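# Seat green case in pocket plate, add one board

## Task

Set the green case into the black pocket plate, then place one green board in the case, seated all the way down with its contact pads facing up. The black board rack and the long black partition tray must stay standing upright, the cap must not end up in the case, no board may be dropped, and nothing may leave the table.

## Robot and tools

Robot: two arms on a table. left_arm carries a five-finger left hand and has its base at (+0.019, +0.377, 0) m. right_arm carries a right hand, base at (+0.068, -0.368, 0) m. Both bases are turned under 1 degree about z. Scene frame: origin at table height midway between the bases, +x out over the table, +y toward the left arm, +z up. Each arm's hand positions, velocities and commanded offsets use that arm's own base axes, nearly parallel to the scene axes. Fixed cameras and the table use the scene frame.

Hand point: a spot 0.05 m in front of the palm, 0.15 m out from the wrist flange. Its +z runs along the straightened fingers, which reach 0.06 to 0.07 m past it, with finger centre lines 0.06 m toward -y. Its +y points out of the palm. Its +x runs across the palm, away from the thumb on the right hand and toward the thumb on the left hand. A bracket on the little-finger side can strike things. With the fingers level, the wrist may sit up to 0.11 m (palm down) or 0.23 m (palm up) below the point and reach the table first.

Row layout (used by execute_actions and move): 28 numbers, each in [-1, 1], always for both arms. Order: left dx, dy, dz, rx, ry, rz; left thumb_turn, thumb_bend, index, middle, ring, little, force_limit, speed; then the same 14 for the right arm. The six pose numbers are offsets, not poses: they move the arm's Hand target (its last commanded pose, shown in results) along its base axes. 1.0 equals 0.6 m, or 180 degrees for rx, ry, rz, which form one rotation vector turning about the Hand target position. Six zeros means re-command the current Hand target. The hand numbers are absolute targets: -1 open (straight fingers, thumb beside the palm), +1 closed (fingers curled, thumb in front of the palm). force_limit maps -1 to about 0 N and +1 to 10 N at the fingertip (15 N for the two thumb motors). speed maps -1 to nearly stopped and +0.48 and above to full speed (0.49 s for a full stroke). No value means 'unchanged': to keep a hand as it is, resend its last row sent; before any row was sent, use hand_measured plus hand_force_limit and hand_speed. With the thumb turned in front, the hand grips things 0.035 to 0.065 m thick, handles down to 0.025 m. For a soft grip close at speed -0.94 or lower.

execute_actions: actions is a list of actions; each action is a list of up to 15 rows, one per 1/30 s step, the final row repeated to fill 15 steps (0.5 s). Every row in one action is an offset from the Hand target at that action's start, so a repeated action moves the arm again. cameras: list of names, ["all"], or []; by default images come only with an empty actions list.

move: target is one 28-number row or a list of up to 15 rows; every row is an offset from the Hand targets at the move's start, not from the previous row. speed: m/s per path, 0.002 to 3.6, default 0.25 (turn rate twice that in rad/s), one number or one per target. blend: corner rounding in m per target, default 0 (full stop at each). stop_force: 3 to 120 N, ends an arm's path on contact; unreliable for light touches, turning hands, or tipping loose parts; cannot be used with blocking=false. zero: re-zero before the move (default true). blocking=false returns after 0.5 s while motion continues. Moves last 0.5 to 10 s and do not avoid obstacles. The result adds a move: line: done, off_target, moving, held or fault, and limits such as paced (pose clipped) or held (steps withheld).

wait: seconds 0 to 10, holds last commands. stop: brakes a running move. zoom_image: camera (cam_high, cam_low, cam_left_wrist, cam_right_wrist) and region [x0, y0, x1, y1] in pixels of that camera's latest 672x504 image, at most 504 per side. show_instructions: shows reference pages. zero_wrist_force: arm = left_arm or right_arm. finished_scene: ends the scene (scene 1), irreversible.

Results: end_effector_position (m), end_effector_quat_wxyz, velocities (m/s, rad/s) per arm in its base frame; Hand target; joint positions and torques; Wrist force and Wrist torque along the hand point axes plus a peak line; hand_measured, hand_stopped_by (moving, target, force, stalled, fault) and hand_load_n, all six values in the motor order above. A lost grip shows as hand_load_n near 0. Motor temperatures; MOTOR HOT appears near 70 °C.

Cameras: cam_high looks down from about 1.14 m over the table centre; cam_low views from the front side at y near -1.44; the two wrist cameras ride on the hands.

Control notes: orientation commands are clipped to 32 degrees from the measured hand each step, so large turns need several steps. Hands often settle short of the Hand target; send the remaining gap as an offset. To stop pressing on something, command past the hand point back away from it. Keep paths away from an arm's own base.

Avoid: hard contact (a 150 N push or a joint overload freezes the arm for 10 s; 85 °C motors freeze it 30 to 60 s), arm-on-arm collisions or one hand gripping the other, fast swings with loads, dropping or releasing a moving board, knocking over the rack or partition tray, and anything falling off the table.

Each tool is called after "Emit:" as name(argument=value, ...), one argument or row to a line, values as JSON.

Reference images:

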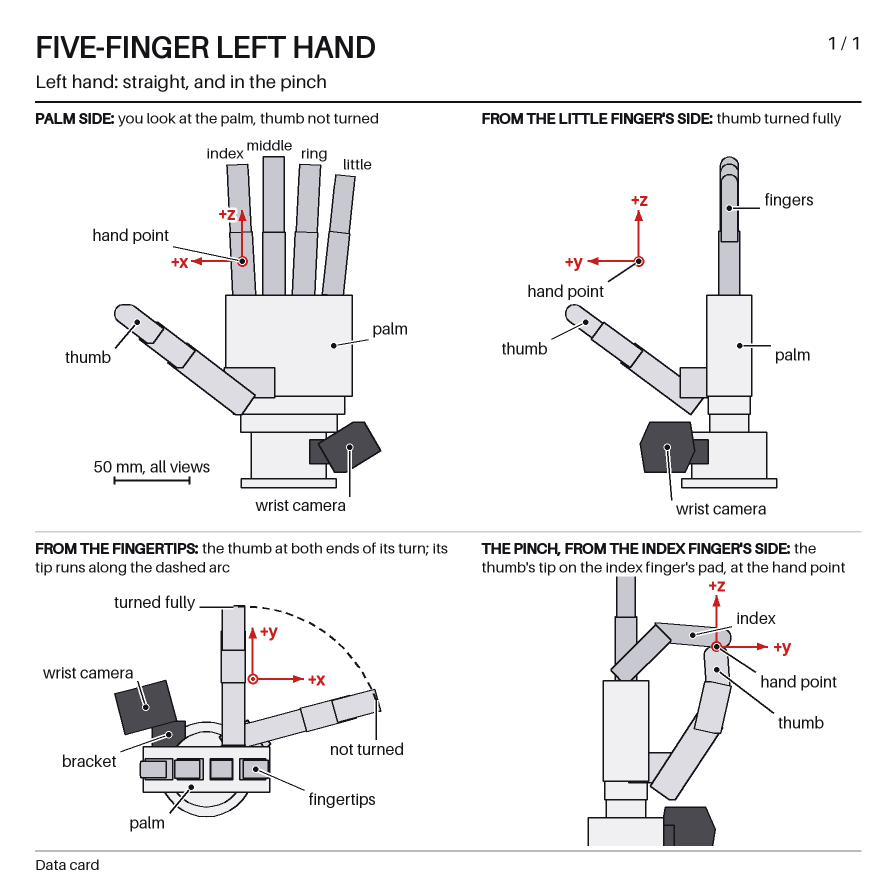

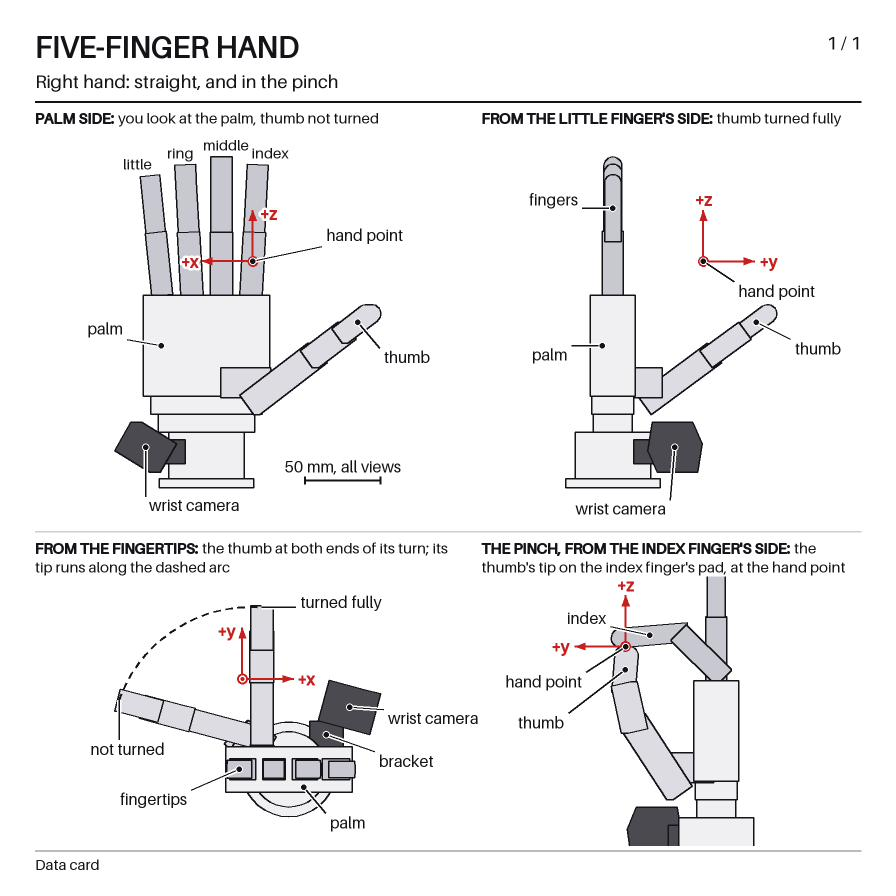

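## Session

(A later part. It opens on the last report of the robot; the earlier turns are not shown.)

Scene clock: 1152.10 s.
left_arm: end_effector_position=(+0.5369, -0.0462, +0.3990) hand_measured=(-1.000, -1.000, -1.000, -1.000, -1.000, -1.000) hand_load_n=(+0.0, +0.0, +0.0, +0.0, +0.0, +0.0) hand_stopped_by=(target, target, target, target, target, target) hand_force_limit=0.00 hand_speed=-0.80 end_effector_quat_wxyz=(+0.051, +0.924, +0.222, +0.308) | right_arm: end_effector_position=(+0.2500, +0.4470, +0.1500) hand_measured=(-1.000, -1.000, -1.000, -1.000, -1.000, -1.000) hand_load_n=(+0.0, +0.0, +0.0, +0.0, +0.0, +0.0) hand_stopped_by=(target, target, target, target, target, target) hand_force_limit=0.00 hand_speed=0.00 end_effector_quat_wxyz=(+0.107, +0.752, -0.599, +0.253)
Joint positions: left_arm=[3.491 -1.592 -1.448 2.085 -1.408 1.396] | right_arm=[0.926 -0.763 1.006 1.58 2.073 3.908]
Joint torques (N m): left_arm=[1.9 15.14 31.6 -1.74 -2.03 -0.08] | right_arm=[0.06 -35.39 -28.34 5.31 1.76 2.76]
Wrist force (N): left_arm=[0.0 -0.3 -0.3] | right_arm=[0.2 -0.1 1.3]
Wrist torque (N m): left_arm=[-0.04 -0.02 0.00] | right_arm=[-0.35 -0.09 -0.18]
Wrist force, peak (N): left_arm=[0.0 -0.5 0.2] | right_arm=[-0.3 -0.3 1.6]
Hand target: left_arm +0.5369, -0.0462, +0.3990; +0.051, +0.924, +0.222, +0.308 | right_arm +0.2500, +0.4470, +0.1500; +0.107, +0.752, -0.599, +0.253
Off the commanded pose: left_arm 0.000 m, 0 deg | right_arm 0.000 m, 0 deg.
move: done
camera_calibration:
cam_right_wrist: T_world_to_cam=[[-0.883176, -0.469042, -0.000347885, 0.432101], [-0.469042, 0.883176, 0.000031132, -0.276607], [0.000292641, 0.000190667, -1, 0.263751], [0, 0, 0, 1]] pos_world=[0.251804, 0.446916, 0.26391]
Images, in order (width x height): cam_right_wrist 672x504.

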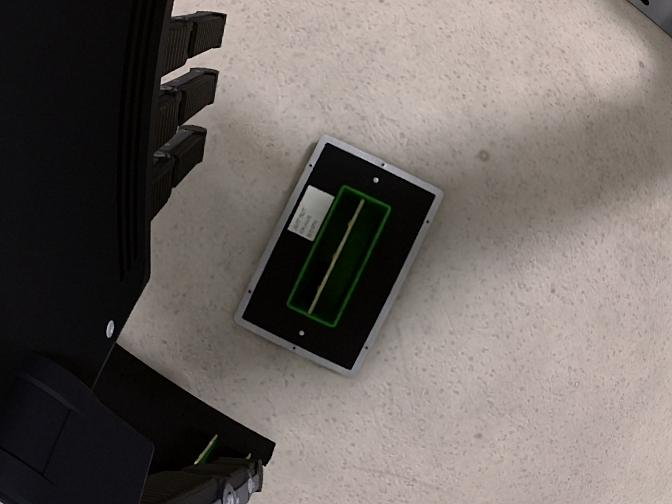

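Emit:
move(
  target=[0,0,0,0,0,0,-1,-1,-1,-1,-1,-1,0,-0.8,-0.0958,0.0383,0.0333,0.1647,0.0667,-0.07,-1,-1,-1,-1,-1,-1,0,0],
  speed=0.3,
  cameras=["cam_right_wrist","cam_low"],
)

Emit:
zoom_image(
  camera="cam_right_wrist",
  region=[150, 0, 450, 300],
)

Emit:
zoom_image(
  camera="cam_low",
  region=[240, 195, 300, 265],
)

Scene clock: 1259.20 s.
left_arm: end_effector_position=(+0.5369, -0.0462, +0.3990) hand_measured=(-1.000, -1.000, -1.000, -1.000, -1.000, -1.000) hand_load_n=(+0.0, +0.0, +0.0, +0.0, +0.0, +0.0) hand_stopped_by=(target, target, target, target, target, target) hand_force_limit=0.00 hand_speed=-0.80 end_effector_quat_wxyz=(+0.051, +0.924, +0.222, +0.308) | right_arm: end_effector_position=(+0.1926, +0.4700, +0.1700) hand_measured=(-1.000, -1.000, -1.000, -1.000, -1.000, -1.000) hand_load_n=(+0.0, +0.0, +0.0, +0.0, +0.0, +0.0) hand_stopped_by=(target, target, target, target, target, target) hand_force_limit=0.00 hand_speed=0.00 end_effector_quat_wxyz=(+0.000, +0.707, -0.707, +0.000)
Joint positions: left_arm=[3.491 -1.592 -1.448 2.085 -1.408 1.396] | right_arm=[0.783 -1.048 1.333 1.286 1.572 3.925]
Joint torques (N m): left_arm=[1.82 15.1 31.18 -1.67 -2.09 -0.04] | right_arm=[-11.76 -50.75 -9.75 -0.06 -1.95 2.83]
Wrist force (N): left_arm=[0.3 -0.3 0.0] | right_arm=[-0.1 0.8 1.7]
Wrist torque (N m): left_arm=[-0.07 -0.05 0.03] | right_arm=[-0.29 -0.07 -0.05]
Wrist force, peak (N): left_arm=[0.2 -0.4 -0.2] | right_arm=[-0.1 0.6 2.0]
Hand target: left_arm +0.5369, -0.0462, +0.3990; +0.051, +0.924, +0.222, +0.308 | right_arm +0.1925, +0.4700, +0.1700; +0.000, +0.707, -0.707, +0.000
Off the commanded pose: left_arm 0.000 m, 0 deg | right_arm 0.000 m, 0 deg.
move: done
camera_calibration:
cam_right_wrist: T_world_to_cam=[[-0.965339, -0.260954, 0.00486748, 0.30927], [-0.219123, 0.820445, 0.528067, -0.432253], [-0.141795, 0.508697, -0.849189, 0.04658], [0, 0, 0, 1]] pos_world=[0.210439, 0.41165, 0.266309]
Images, in order (width x height): cam_low 672x504, cam_right_wrist 672x504.

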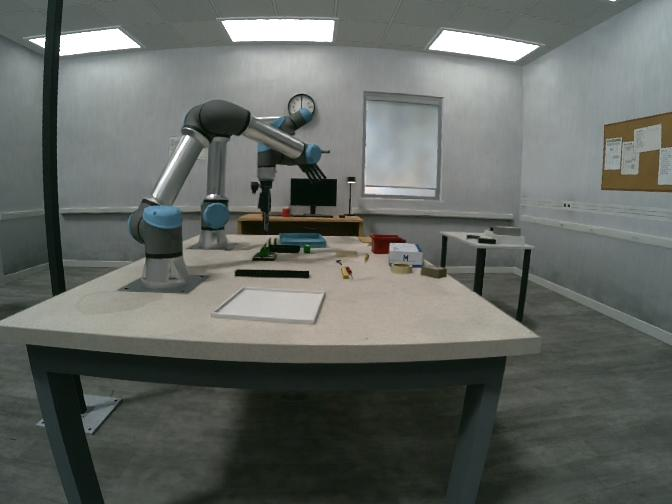

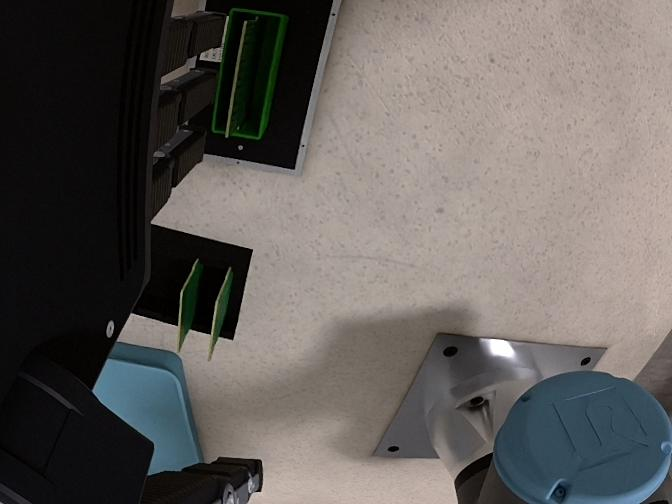

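Scaled by 1.680 from the camera's 672x504 image, which has a finer 960x720 frame.

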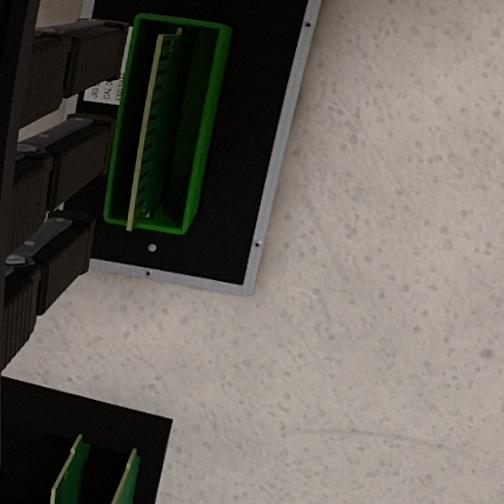

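Scaled by 7.200.

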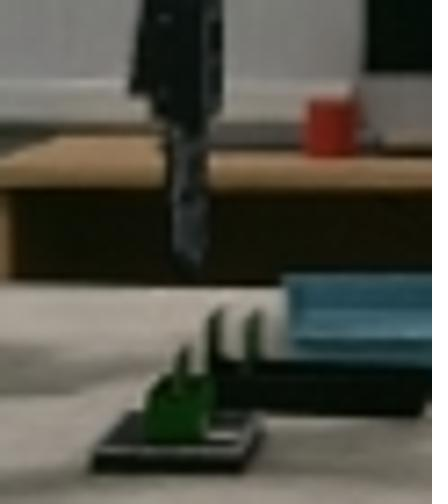

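Emit:
move(
  target=[0,0,0,0,0,0,-1,-1,-1,-1,-1,-1,0,-0.8,-0.0017,0,-0.045,0,0,0,-1,-1,-1,-1,-1,-1,0,0],
  speed=0.05,
  stop_force=5,
  cameras=["cam_right_wrist","cam_low"],
)

Emit:
zoom_image(
  camera="cam_right_wrist",
  region=[150, 0, 350, 200],
)

Emit:
zoom_image(
  camera="cam_low",
  region=[245, 205, 285, 265],
)

Scene clock: 1271.00 s.
left_arm: end_effector_position=(+0.5369, -0.0462, +0.3990) hand_measured=(-1.000, -1.000, -1.000, -1.000, -1.000, -1.000) hand_load_n=(+0.0, +0.0, +0.0, +0.0, +0.0, +0.0) hand_stopped_by=(target, target, target, target, target, target) hand_force_limit=0.00 hand_speed=-0.80 end_effector_quat_wxyz=(+0.051, +0.924, +0.222, +0.308) | right_arm: end_effector_position=(+0.1915, +0.4700, +0.1430) hand_measured=(-1.000, -1.000, -1.000, -1.000, -1.000, -1.000) hand_load_n=(+0.0, +0.0, +0.0, +0.0, +0.0, +0.0) hand_stopped_by=(target, target, target, target, target, target) hand_force_limit=0.00 hand_speed=0.00 end_effector_quat_wxyz=(+0.000, +0.707, -0.707, +0.000)
Joint positions: left_arm=[3.491 -1.592 -1.448 2.085 -1.408 1.396] | right_arm=[0.784 -1.029 1.376 1.224 1.571 3.927]
Joint torques (N m): left_arm=[1.06 15.42 31.58 -1.67 -2.07 0.03] | right_arm=[12.56 -26.46 -6.82 0.35 -0.61 2.83]
Wrist force (N): left_arm=[0.2 0.1 -0.1] | right_arm=[0.2 0.8 1.6]
Wrist torque (N m): left_arm=[0.00 -0.03 0.01] | right_arm=[-0.28 -0.11 -0.03]
Wrist force, peak (N): left_arm=[0.3 -0.3 0.2] | right_arm=[0.2 0.7 2.0]
Hand target: left_arm +0.5369, -0.0462, +0.3990; +0.051, +0.924, +0.222, +0.308 | right_arm +0.1915, +0.4700, +0.1430; +0.000, +0.707, -0.707, +0.000
Off the commanded pose: left_arm 0.000 m, 0 deg | right_arm 0.000 m, 0 deg.
move: done
camera_calibration:
cam_right_wrist: T_world_to_cam=[[-0.96537, -0.260836, 0.00493524, 0.308282], [-0.218917, 0.820222, 0.528498, -0.418239], [-0.1419, 0.509116, -0.84892, 0.0231943], [0, 0, 0, 1]] pos_world=[0.209338, 0.411652, 0.239207]
Images, in order (width x height): cam_low 672x504, cam_right_wrist 672x504.

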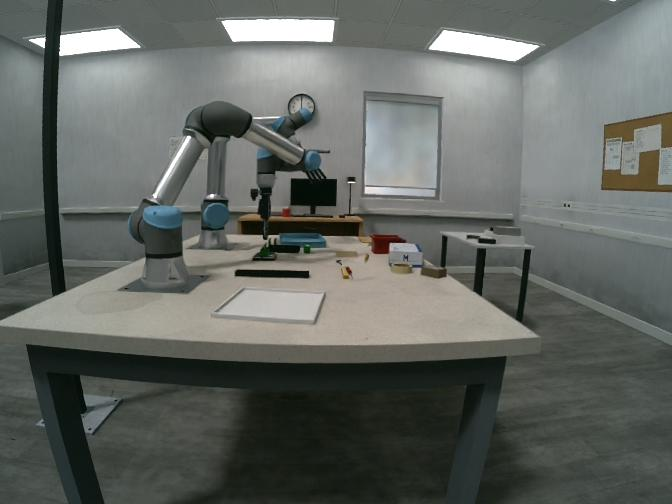

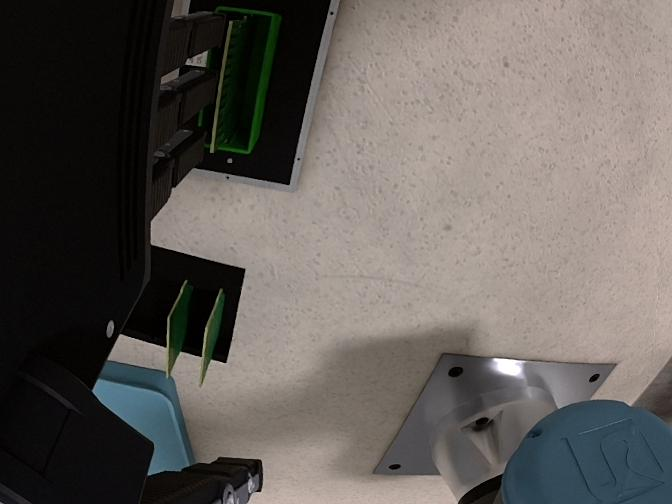

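Scaled by 2.520 from the camera's 672x504 image, which has a finer 960x720 frame.

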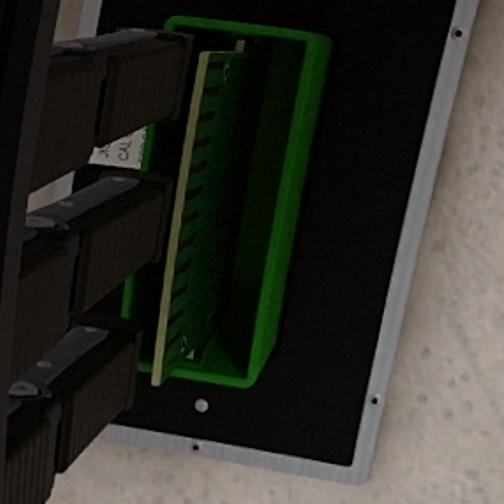

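Scaled by 8.400.

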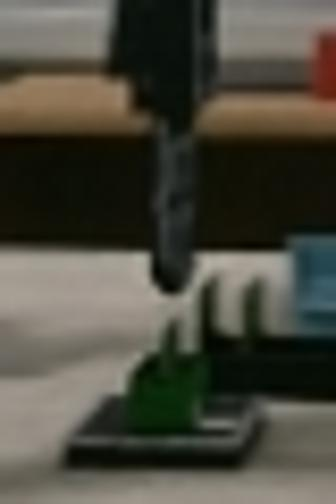

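Emit:
move(
  target=[0,0,0,0,0,0,-1,-1,-1,-1,-1,-1,0,-0.8,0,0,-0.05,0,0,0,-1,-1,-1,-1,-1,-1,0,0],
  speed=0.012,
  stop_force=4,
  cameras=["cam_right_wrist","cam_low"],
)

Emit:
zoom_image(
  camera="cam_right_wrist",
  region=[150, 0, 350, 200],
)

Emit:
zoom_image(
  camera="cam_low",
  region=[245, 205, 285, 265],
)

Scene clock: 1278.57 s.
left_arm: end_effector_position=(+0.5369, -0.0462, +0.3990) hand_measured=(-1.000, -1.000, -1.000, -1.000, -1.000, -1.000) hand_load_n=(+0.0, +0.0, +0.0, +0.0, +0.0, +0.0) hand_stopped_by=(target, target, target, target, target, target) hand_force_limit=0.00 hand_speed=-0.80 end_effector_quat_wxyz=(+0.051, +0.924, +0.222, +0.308) | right_arm: end_effector_position=(+0.1915, +0.4700, +0.1282) hand_measured=(-1.000, -1.000, -1.000, -1.000, -1.000, -1.000) hand_load_n=(+0.0, +0.0, +0.0, +0.0, +0.0, +0.0) hand_stopped_by=(target, target, target, target, target, target) hand_force_limit=0.00 hand_speed=0.00 end_effector_quat_wxyz=(+0.000, +0.707, -0.707, +0.000)
Joint positions: left_arm=[3.491 -1.592 -1.448 2.085 -1.408 1.396] | right_arm=[0.784 -1.016 1.396 1.191 1.571 3.927]
Joint torques (N m): left_arm=[1 15.22 30.92 -1.61 -2.01 -0.09] | right_arm=[12.13 -48.46 -27.3 4.74 -1.16 2.67]
Wrist force (N): left_arm=[-0.2 -0.2 -0.2] | right_arm=[0.6 0.4 -2.7]
Wrist torque (N m): left_arm=[-0.04 0.02 0.00] | right_arm=[-0.06 -0.03 -0.01]
Wrist force, peak (N): left_arm=[0.1 -0.5 -0.1] | right_arm=[0.5 0.4 -6.2]
Hand target: left_arm +0.5369, -0.0462, +0.3990; +0.051, +0.924, +0.222, +0.308 | right_arm +0.1915, +0.4700, +0.1282; +0.000, +0.707, -0.707, +0.000 (not the last commanded pose)
Off the commanded pose: left_arm 0.000 m, 0 deg | right_arm 0.015 m, 0 deg.
move: contact (right_arm)
camera_calibration:
cam_right_wrist: T_world_to_cam=[[-0.96537, -0.260836, 0.00493524, 0.308354], [-0.218917, 0.820222, 0.528498, -0.41047], [-0.1419, 0.509116, -0.84892, 0.0107152], [0, 0, 0, 1]] pos_world=[0.209338, 0.411652, 0.224507]
Images, in order (width x height): cam_low 672x504, cam_right_wrist 672x504.

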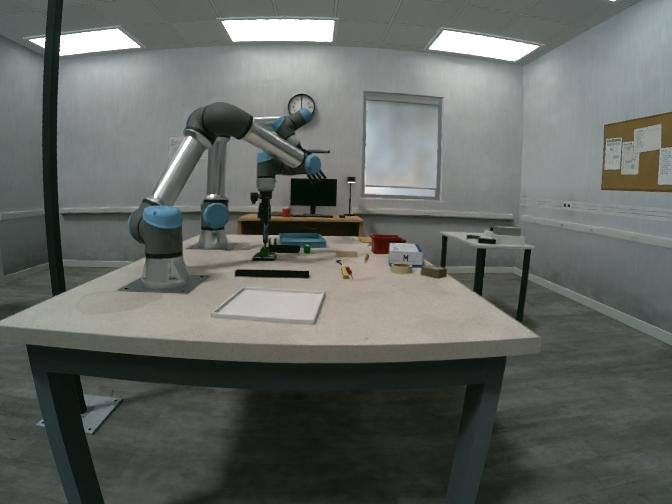

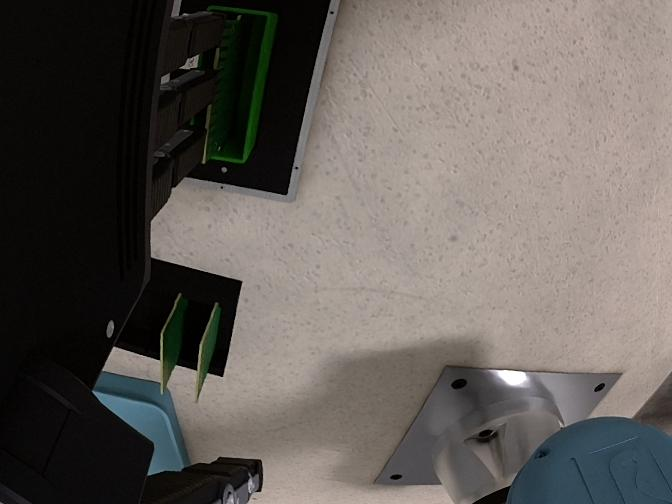

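Scaled by 2.520 from the camera's 672x504 image, which has a finer 960x720 frame.

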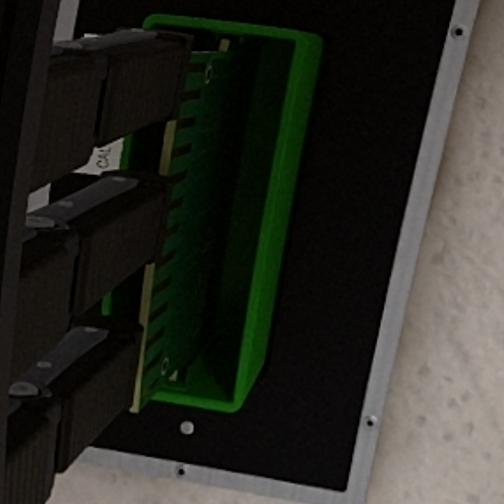

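Scaled by 8.400.

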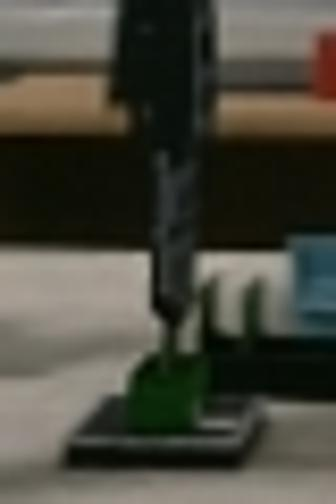

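Emit:
move(
  target=[0,0,0,0,0,0,-1,-1,-1,-1,-1,-1,0,-0.8,0,0,-0.03,0,0,0,-1,-1,-1,-1,-1,-1,0,0],
  speed=0.008,
  stop_force=8,
)

Scene clock: 1285.23 s.
left_arm: end_effector_position=(+0.5369, -0.0462, +0.3990) hand_measured=(-1.000, -1.000, -1.000, -1.000, -1.000, -1.000) hand_load_n=(+0.0, +0.0, +0.0, +0.0, +0.0, +0.0) hand_stopped_by=(target, target, target, target, target, target) hand_force_limit=0.00 hand_speed=-0.80 end_effector_quat_wxyz=(+0.051, +0.924, +0.222, +0.308) | right_arm: end_effector_position=(+0.1915, +0.4700, +0.1102) hand_measured=(-1.000, -1.000, -1.000, -1.000, -1.000, -1.000) hand_load_n=(+0.0, +0.0, +0.0, +0.0, +0.0, +0.0) hand_stopped_by=(target, target, target, target, target, target) hand_force_limit=0.00 hand_speed=0.00 end_effector_quat_wxyz=(+0.000, +0.707, -0.707, +0.000)
Joint positions: left_arm=[3.491 -1.592 -1.448 2.085 -1.408 1.396] | right_arm=[0.784 -1 1.419 1.152 1.571 3.927]
Joint torques (N m): left_arm=[1.05 15.85 30.61 -1.58 -2.03 -0.19] | right_arm=[12.22 -26.18 -7.5 0.51 -0.29 2.63]
Wrist force (N): left_arm=[0.0 -0.4 0.1] | right_arm=[0.0 0.1 1.7]
Wrist torque (N m): left_arm=[-0.07 -0.01 0.01] | right_arm=[-0.32 -0.07 -0.06]
Wrist force, peak (N): left_arm=[-0.1 -0.4 0.2] | right_arm=[0.9 0.1 -8.9]
Hand target: left_arm +0.5369, -0.0462, +0.3990; +0.051, +0.924, +0.222, +0.308 | right_arm +0.1915, +0.4700, +0.1102; +0.000, +0.707, -0.707, +0.000
Off the commanded pose: left_arm 0.000 m, 0 deg | right_arm 0.000 m, 0 deg.
move: done

Emit:
execute_actions(
  actions=[],
  cameras=["cam_right_wrist","cam_low","cam_high"],
)

Emit:
zoom_image(
  camera="cam_right_wrist",
  region=[150, 0, 350, 200],
)

Emit:
zoom_image(
  camera="cam_low",
  region=[245, 205, 285, 265],
)

Scene clock: 1288.47 s.
left_arm: end_effector_position=(+0.5369, -0.0462, +0.3990) hand_measured=(-1.000, -1.000, -1.000, -1.000, -1.000, -1.000) hand_load_n=(+0.0, +0.0, +0.0, +0.0, +0.0, +0.0) hand_stopped_by=(target, target, target, target, target, target) hand_force_limit=0.00 hand_speed=-0.80 end_effector_quat_wxyz=(+0.051, +0.924, +0.222, +0.308) | right_arm: end_effector_position=(+0.1915, +0.4700, +0.1102) hand_measured=(-1.000, -1.000, -1.000, -1.000, -1.000, -1.000) hand_load_n=(+0.0, +0.0, +0.0, +0.0, +0.0, +0.0) hand_stopped_by=(target, target, target, target, target, target) hand_force_limit=0.00 hand_speed=0.00 end_effector_quat_wxyz=(+0.000, +0.707, -0.707, +0.000)
Joint positions: left_arm=[3.491 -1.592 -1.448 2.085 -1.408 1.396] | right_arm=[0.784 -1 1.419 1.152 1.571 3.927]
Joint velocities: within noise
Joint torques (N m): left_arm=[0.97 15.33 30.94 -1.5 -1.98 -0.14] | right_arm=[10.1 -27.41 -7.16 0.43 -0.22 2.71]
Motor temperatures (°C): left_arm=[35 31 32 36 42 39] | right_arm=[27 34 28 40 36 35]
Wrist force (N): left_arm=[0.1 -0.1 0.0] | right_arm=[0.0 0.2 1.7]
Wrist torque (N m): left_arm=[-0.03 -0.02 0.01] | right_arm=[-0.31 -0.08 -0.05]
Wrist force, peak (N): left_arm=[0.1 -0.5 0.0] | right_arm=[-0.1 0.2 2.0]
Hand target: left_arm +0.5369, -0.0462, +0.3990; +0.051, +0.924, +0.222, +0.308 | right_arm +0.1915, +0.4700, +0.1102; +0.000, +0.707, -0.707, +0.000
Off the commanded pose: left_arm 0.000 m, 0 deg | right_arm 0.000 m, 0 deg.
camera_calibration:
cam_right_wrist: T_world_to_cam=[[-0.96537, -0.260836, 0.00493524, 0.308443], [-0.218917, 0.820222, 0.528498, -0.400957], [-0.1419, 0.509116, -0.84892, -0.0045654], [0, 0, 0, 1]] pos_world=[0.209338, 0.411652, 0.206507]
Images, in order (width x height): cam_high 672x504, cam_low 672x504, cam_right_wrist 672x504.

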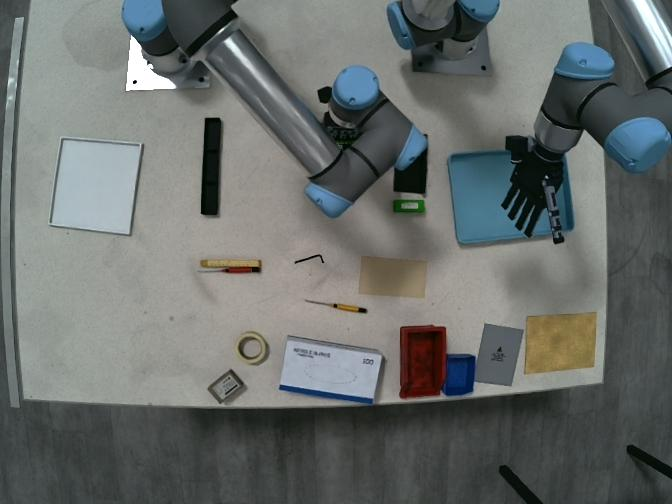

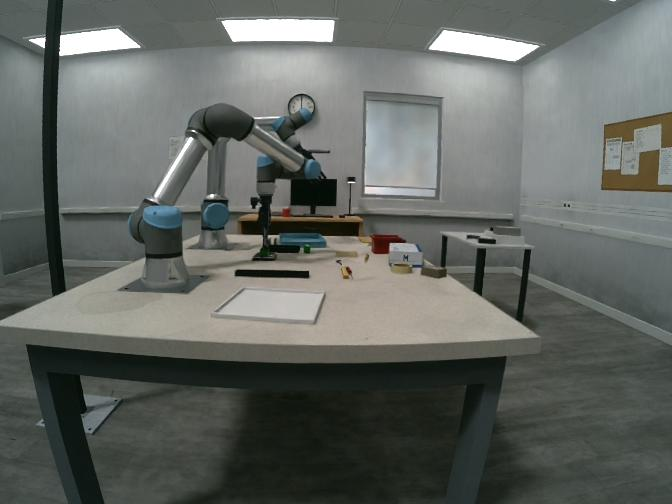

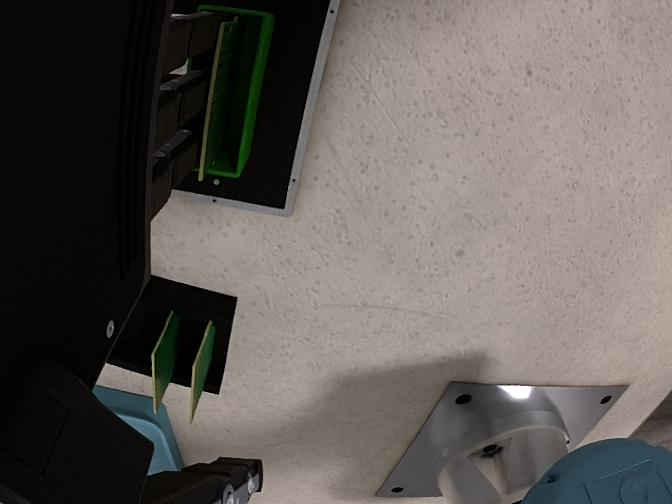

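Scaled by 2.520 from the camera's 672x504 image, which has a finer 960x720 frame.

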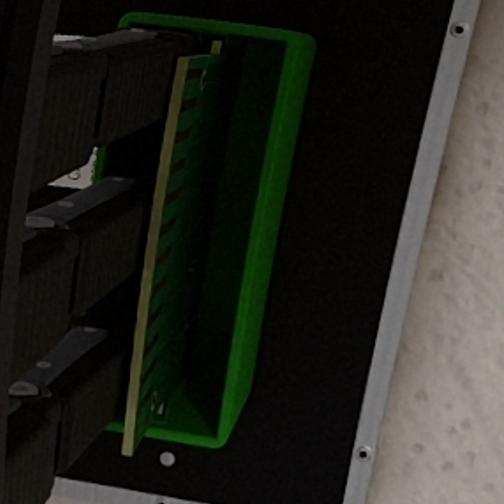

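Scaled by 8.400.

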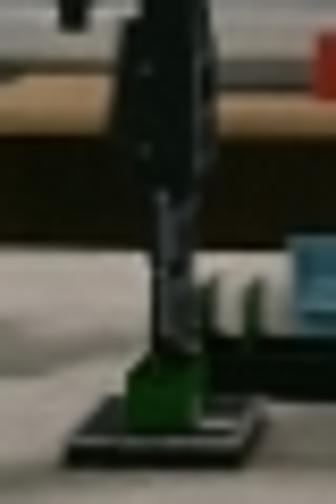

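Emit:
move(
  target=[0,0,0,0,0,0,-1,-1,-1,-1,-1,-1,0,-0.8,0.0008,0,0.1,0,0,0,-1,-1,-1,-1,-1,-1,0,0],
  speed=0.06,
  cameras=["cam_right_wrist","cam_low"],
)

Emit:
zoom_image(
  camera="cam_right_wrist",
  region=[170, 0, 330, 160],
)

Emit:
zoom_image(
  camera="cam_low",
  region=[245, 205, 285, 265],
)

Scene clock: 1296.60 s.
left_arm: end_effector_position=(+0.5369, -0.0462, +0.3990) hand_measured=(-1.000, -1.000, -1.000, -1.000, -1.000, -1.000) hand_load_n=(+0.0, +0.0, +0.0, +0.0, +0.0, +0.0) hand_stopped_by=(target, target, target, target, target, target) hand_force_limit=0.00 hand_speed=-0.80 end_effector_quat_wxyz=(+0.051, +0.924, +0.222, +0.308) | right_arm: end_effector_position=(+0.1920, +0.4700, +0.1701) hand_measured=(-1.000, -1.000, -1.000, -1.000, -1.000, -1.000) hand_load_n=(+0.0, +0.0, +0.0, +0.0, +0.0, +0.0) hand_stopped_by=(target, target, target, target, target, target) hand_force_limit=0.00 hand_speed=0.00 end_effector_quat_wxyz=(+0.000, +0.707, -0.707, +0.000)
Joint positions: left_arm=[3.491 -1.592 -1.448 2.085 -1.408 1.396] | right_arm=[0.783 -1.049 1.335 1.285 1.571 3.926]
Joint torques (N m): left_arm=[1.28 15.46 30.9 -1.52 -2.03 -0.26] | right_arm=[-10.52 -50.23 -27.44 5.17 0.67 -2.67]
Wrist force (N): left_arm=[0.1 0.1 -0.1] | right_arm=[-0.2 0.5 1.7]
Wrist torque (N m): left_arm=[0.01 -0.02 0.00] | right_arm=[-0.35 -0.07 0.03]
Wrist force, peak (N): left_arm=[0.1 -0.4 -0.2] | right_arm=[0.1 0.2 2.2]
Hand target: left_arm +0.5369, -0.0462, +0.3990; +0.051, +0.924, +0.222, +0.308 | right_arm +0.1920, +0.4700, +0.1702; +0.000, +0.707, -0.707, +0.000
Off the commanded pose: left_arm 0.000 m, 0 deg | right_arm 0.000 m, 0 deg.
move: done
camera_calibration:
cam_right_wrist: T_world_to_cam=[[-0.965368, -0.260844, 0.00489947, 0.308643], [-0.21893, 0.820174, 0.528568, -0.432448], [-0.141892, 0.50919, -0.848877, 0.0462272], [0, 0, 0, 1]] pos_world=[0.209838, 0.411652, 0.266307]
Images, in order (width x height): cam_low 672x504, cam_right_wrist 672x504.

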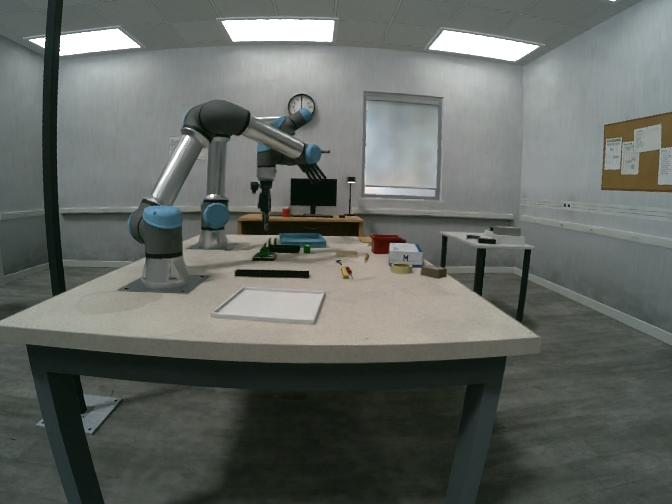

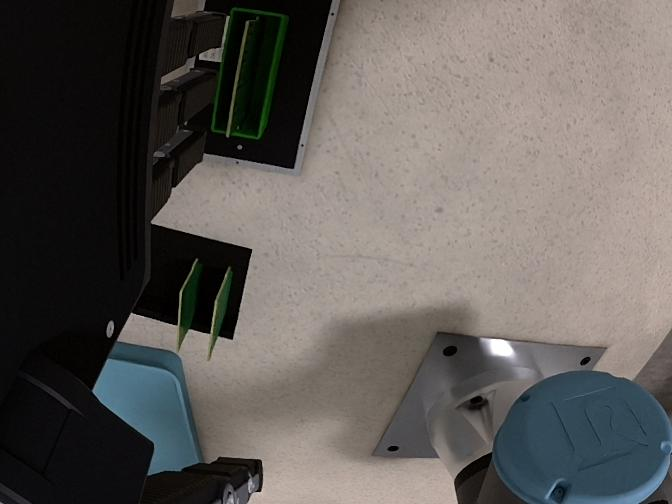

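Scaled by 3.150 from the camera's 672x504 image, which has a finer 960x720 frame.

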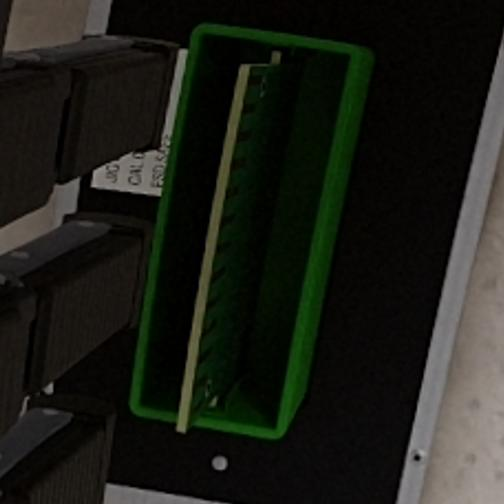

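Scaled by 8.400.

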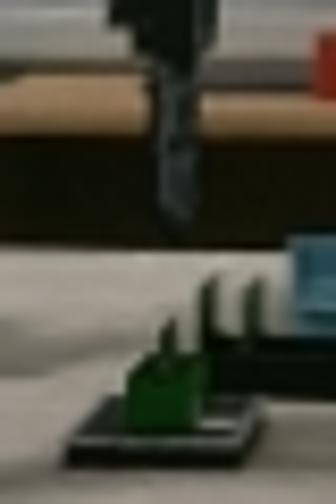

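Emit:
finished_scene(
)

The scene is finished: the task was done.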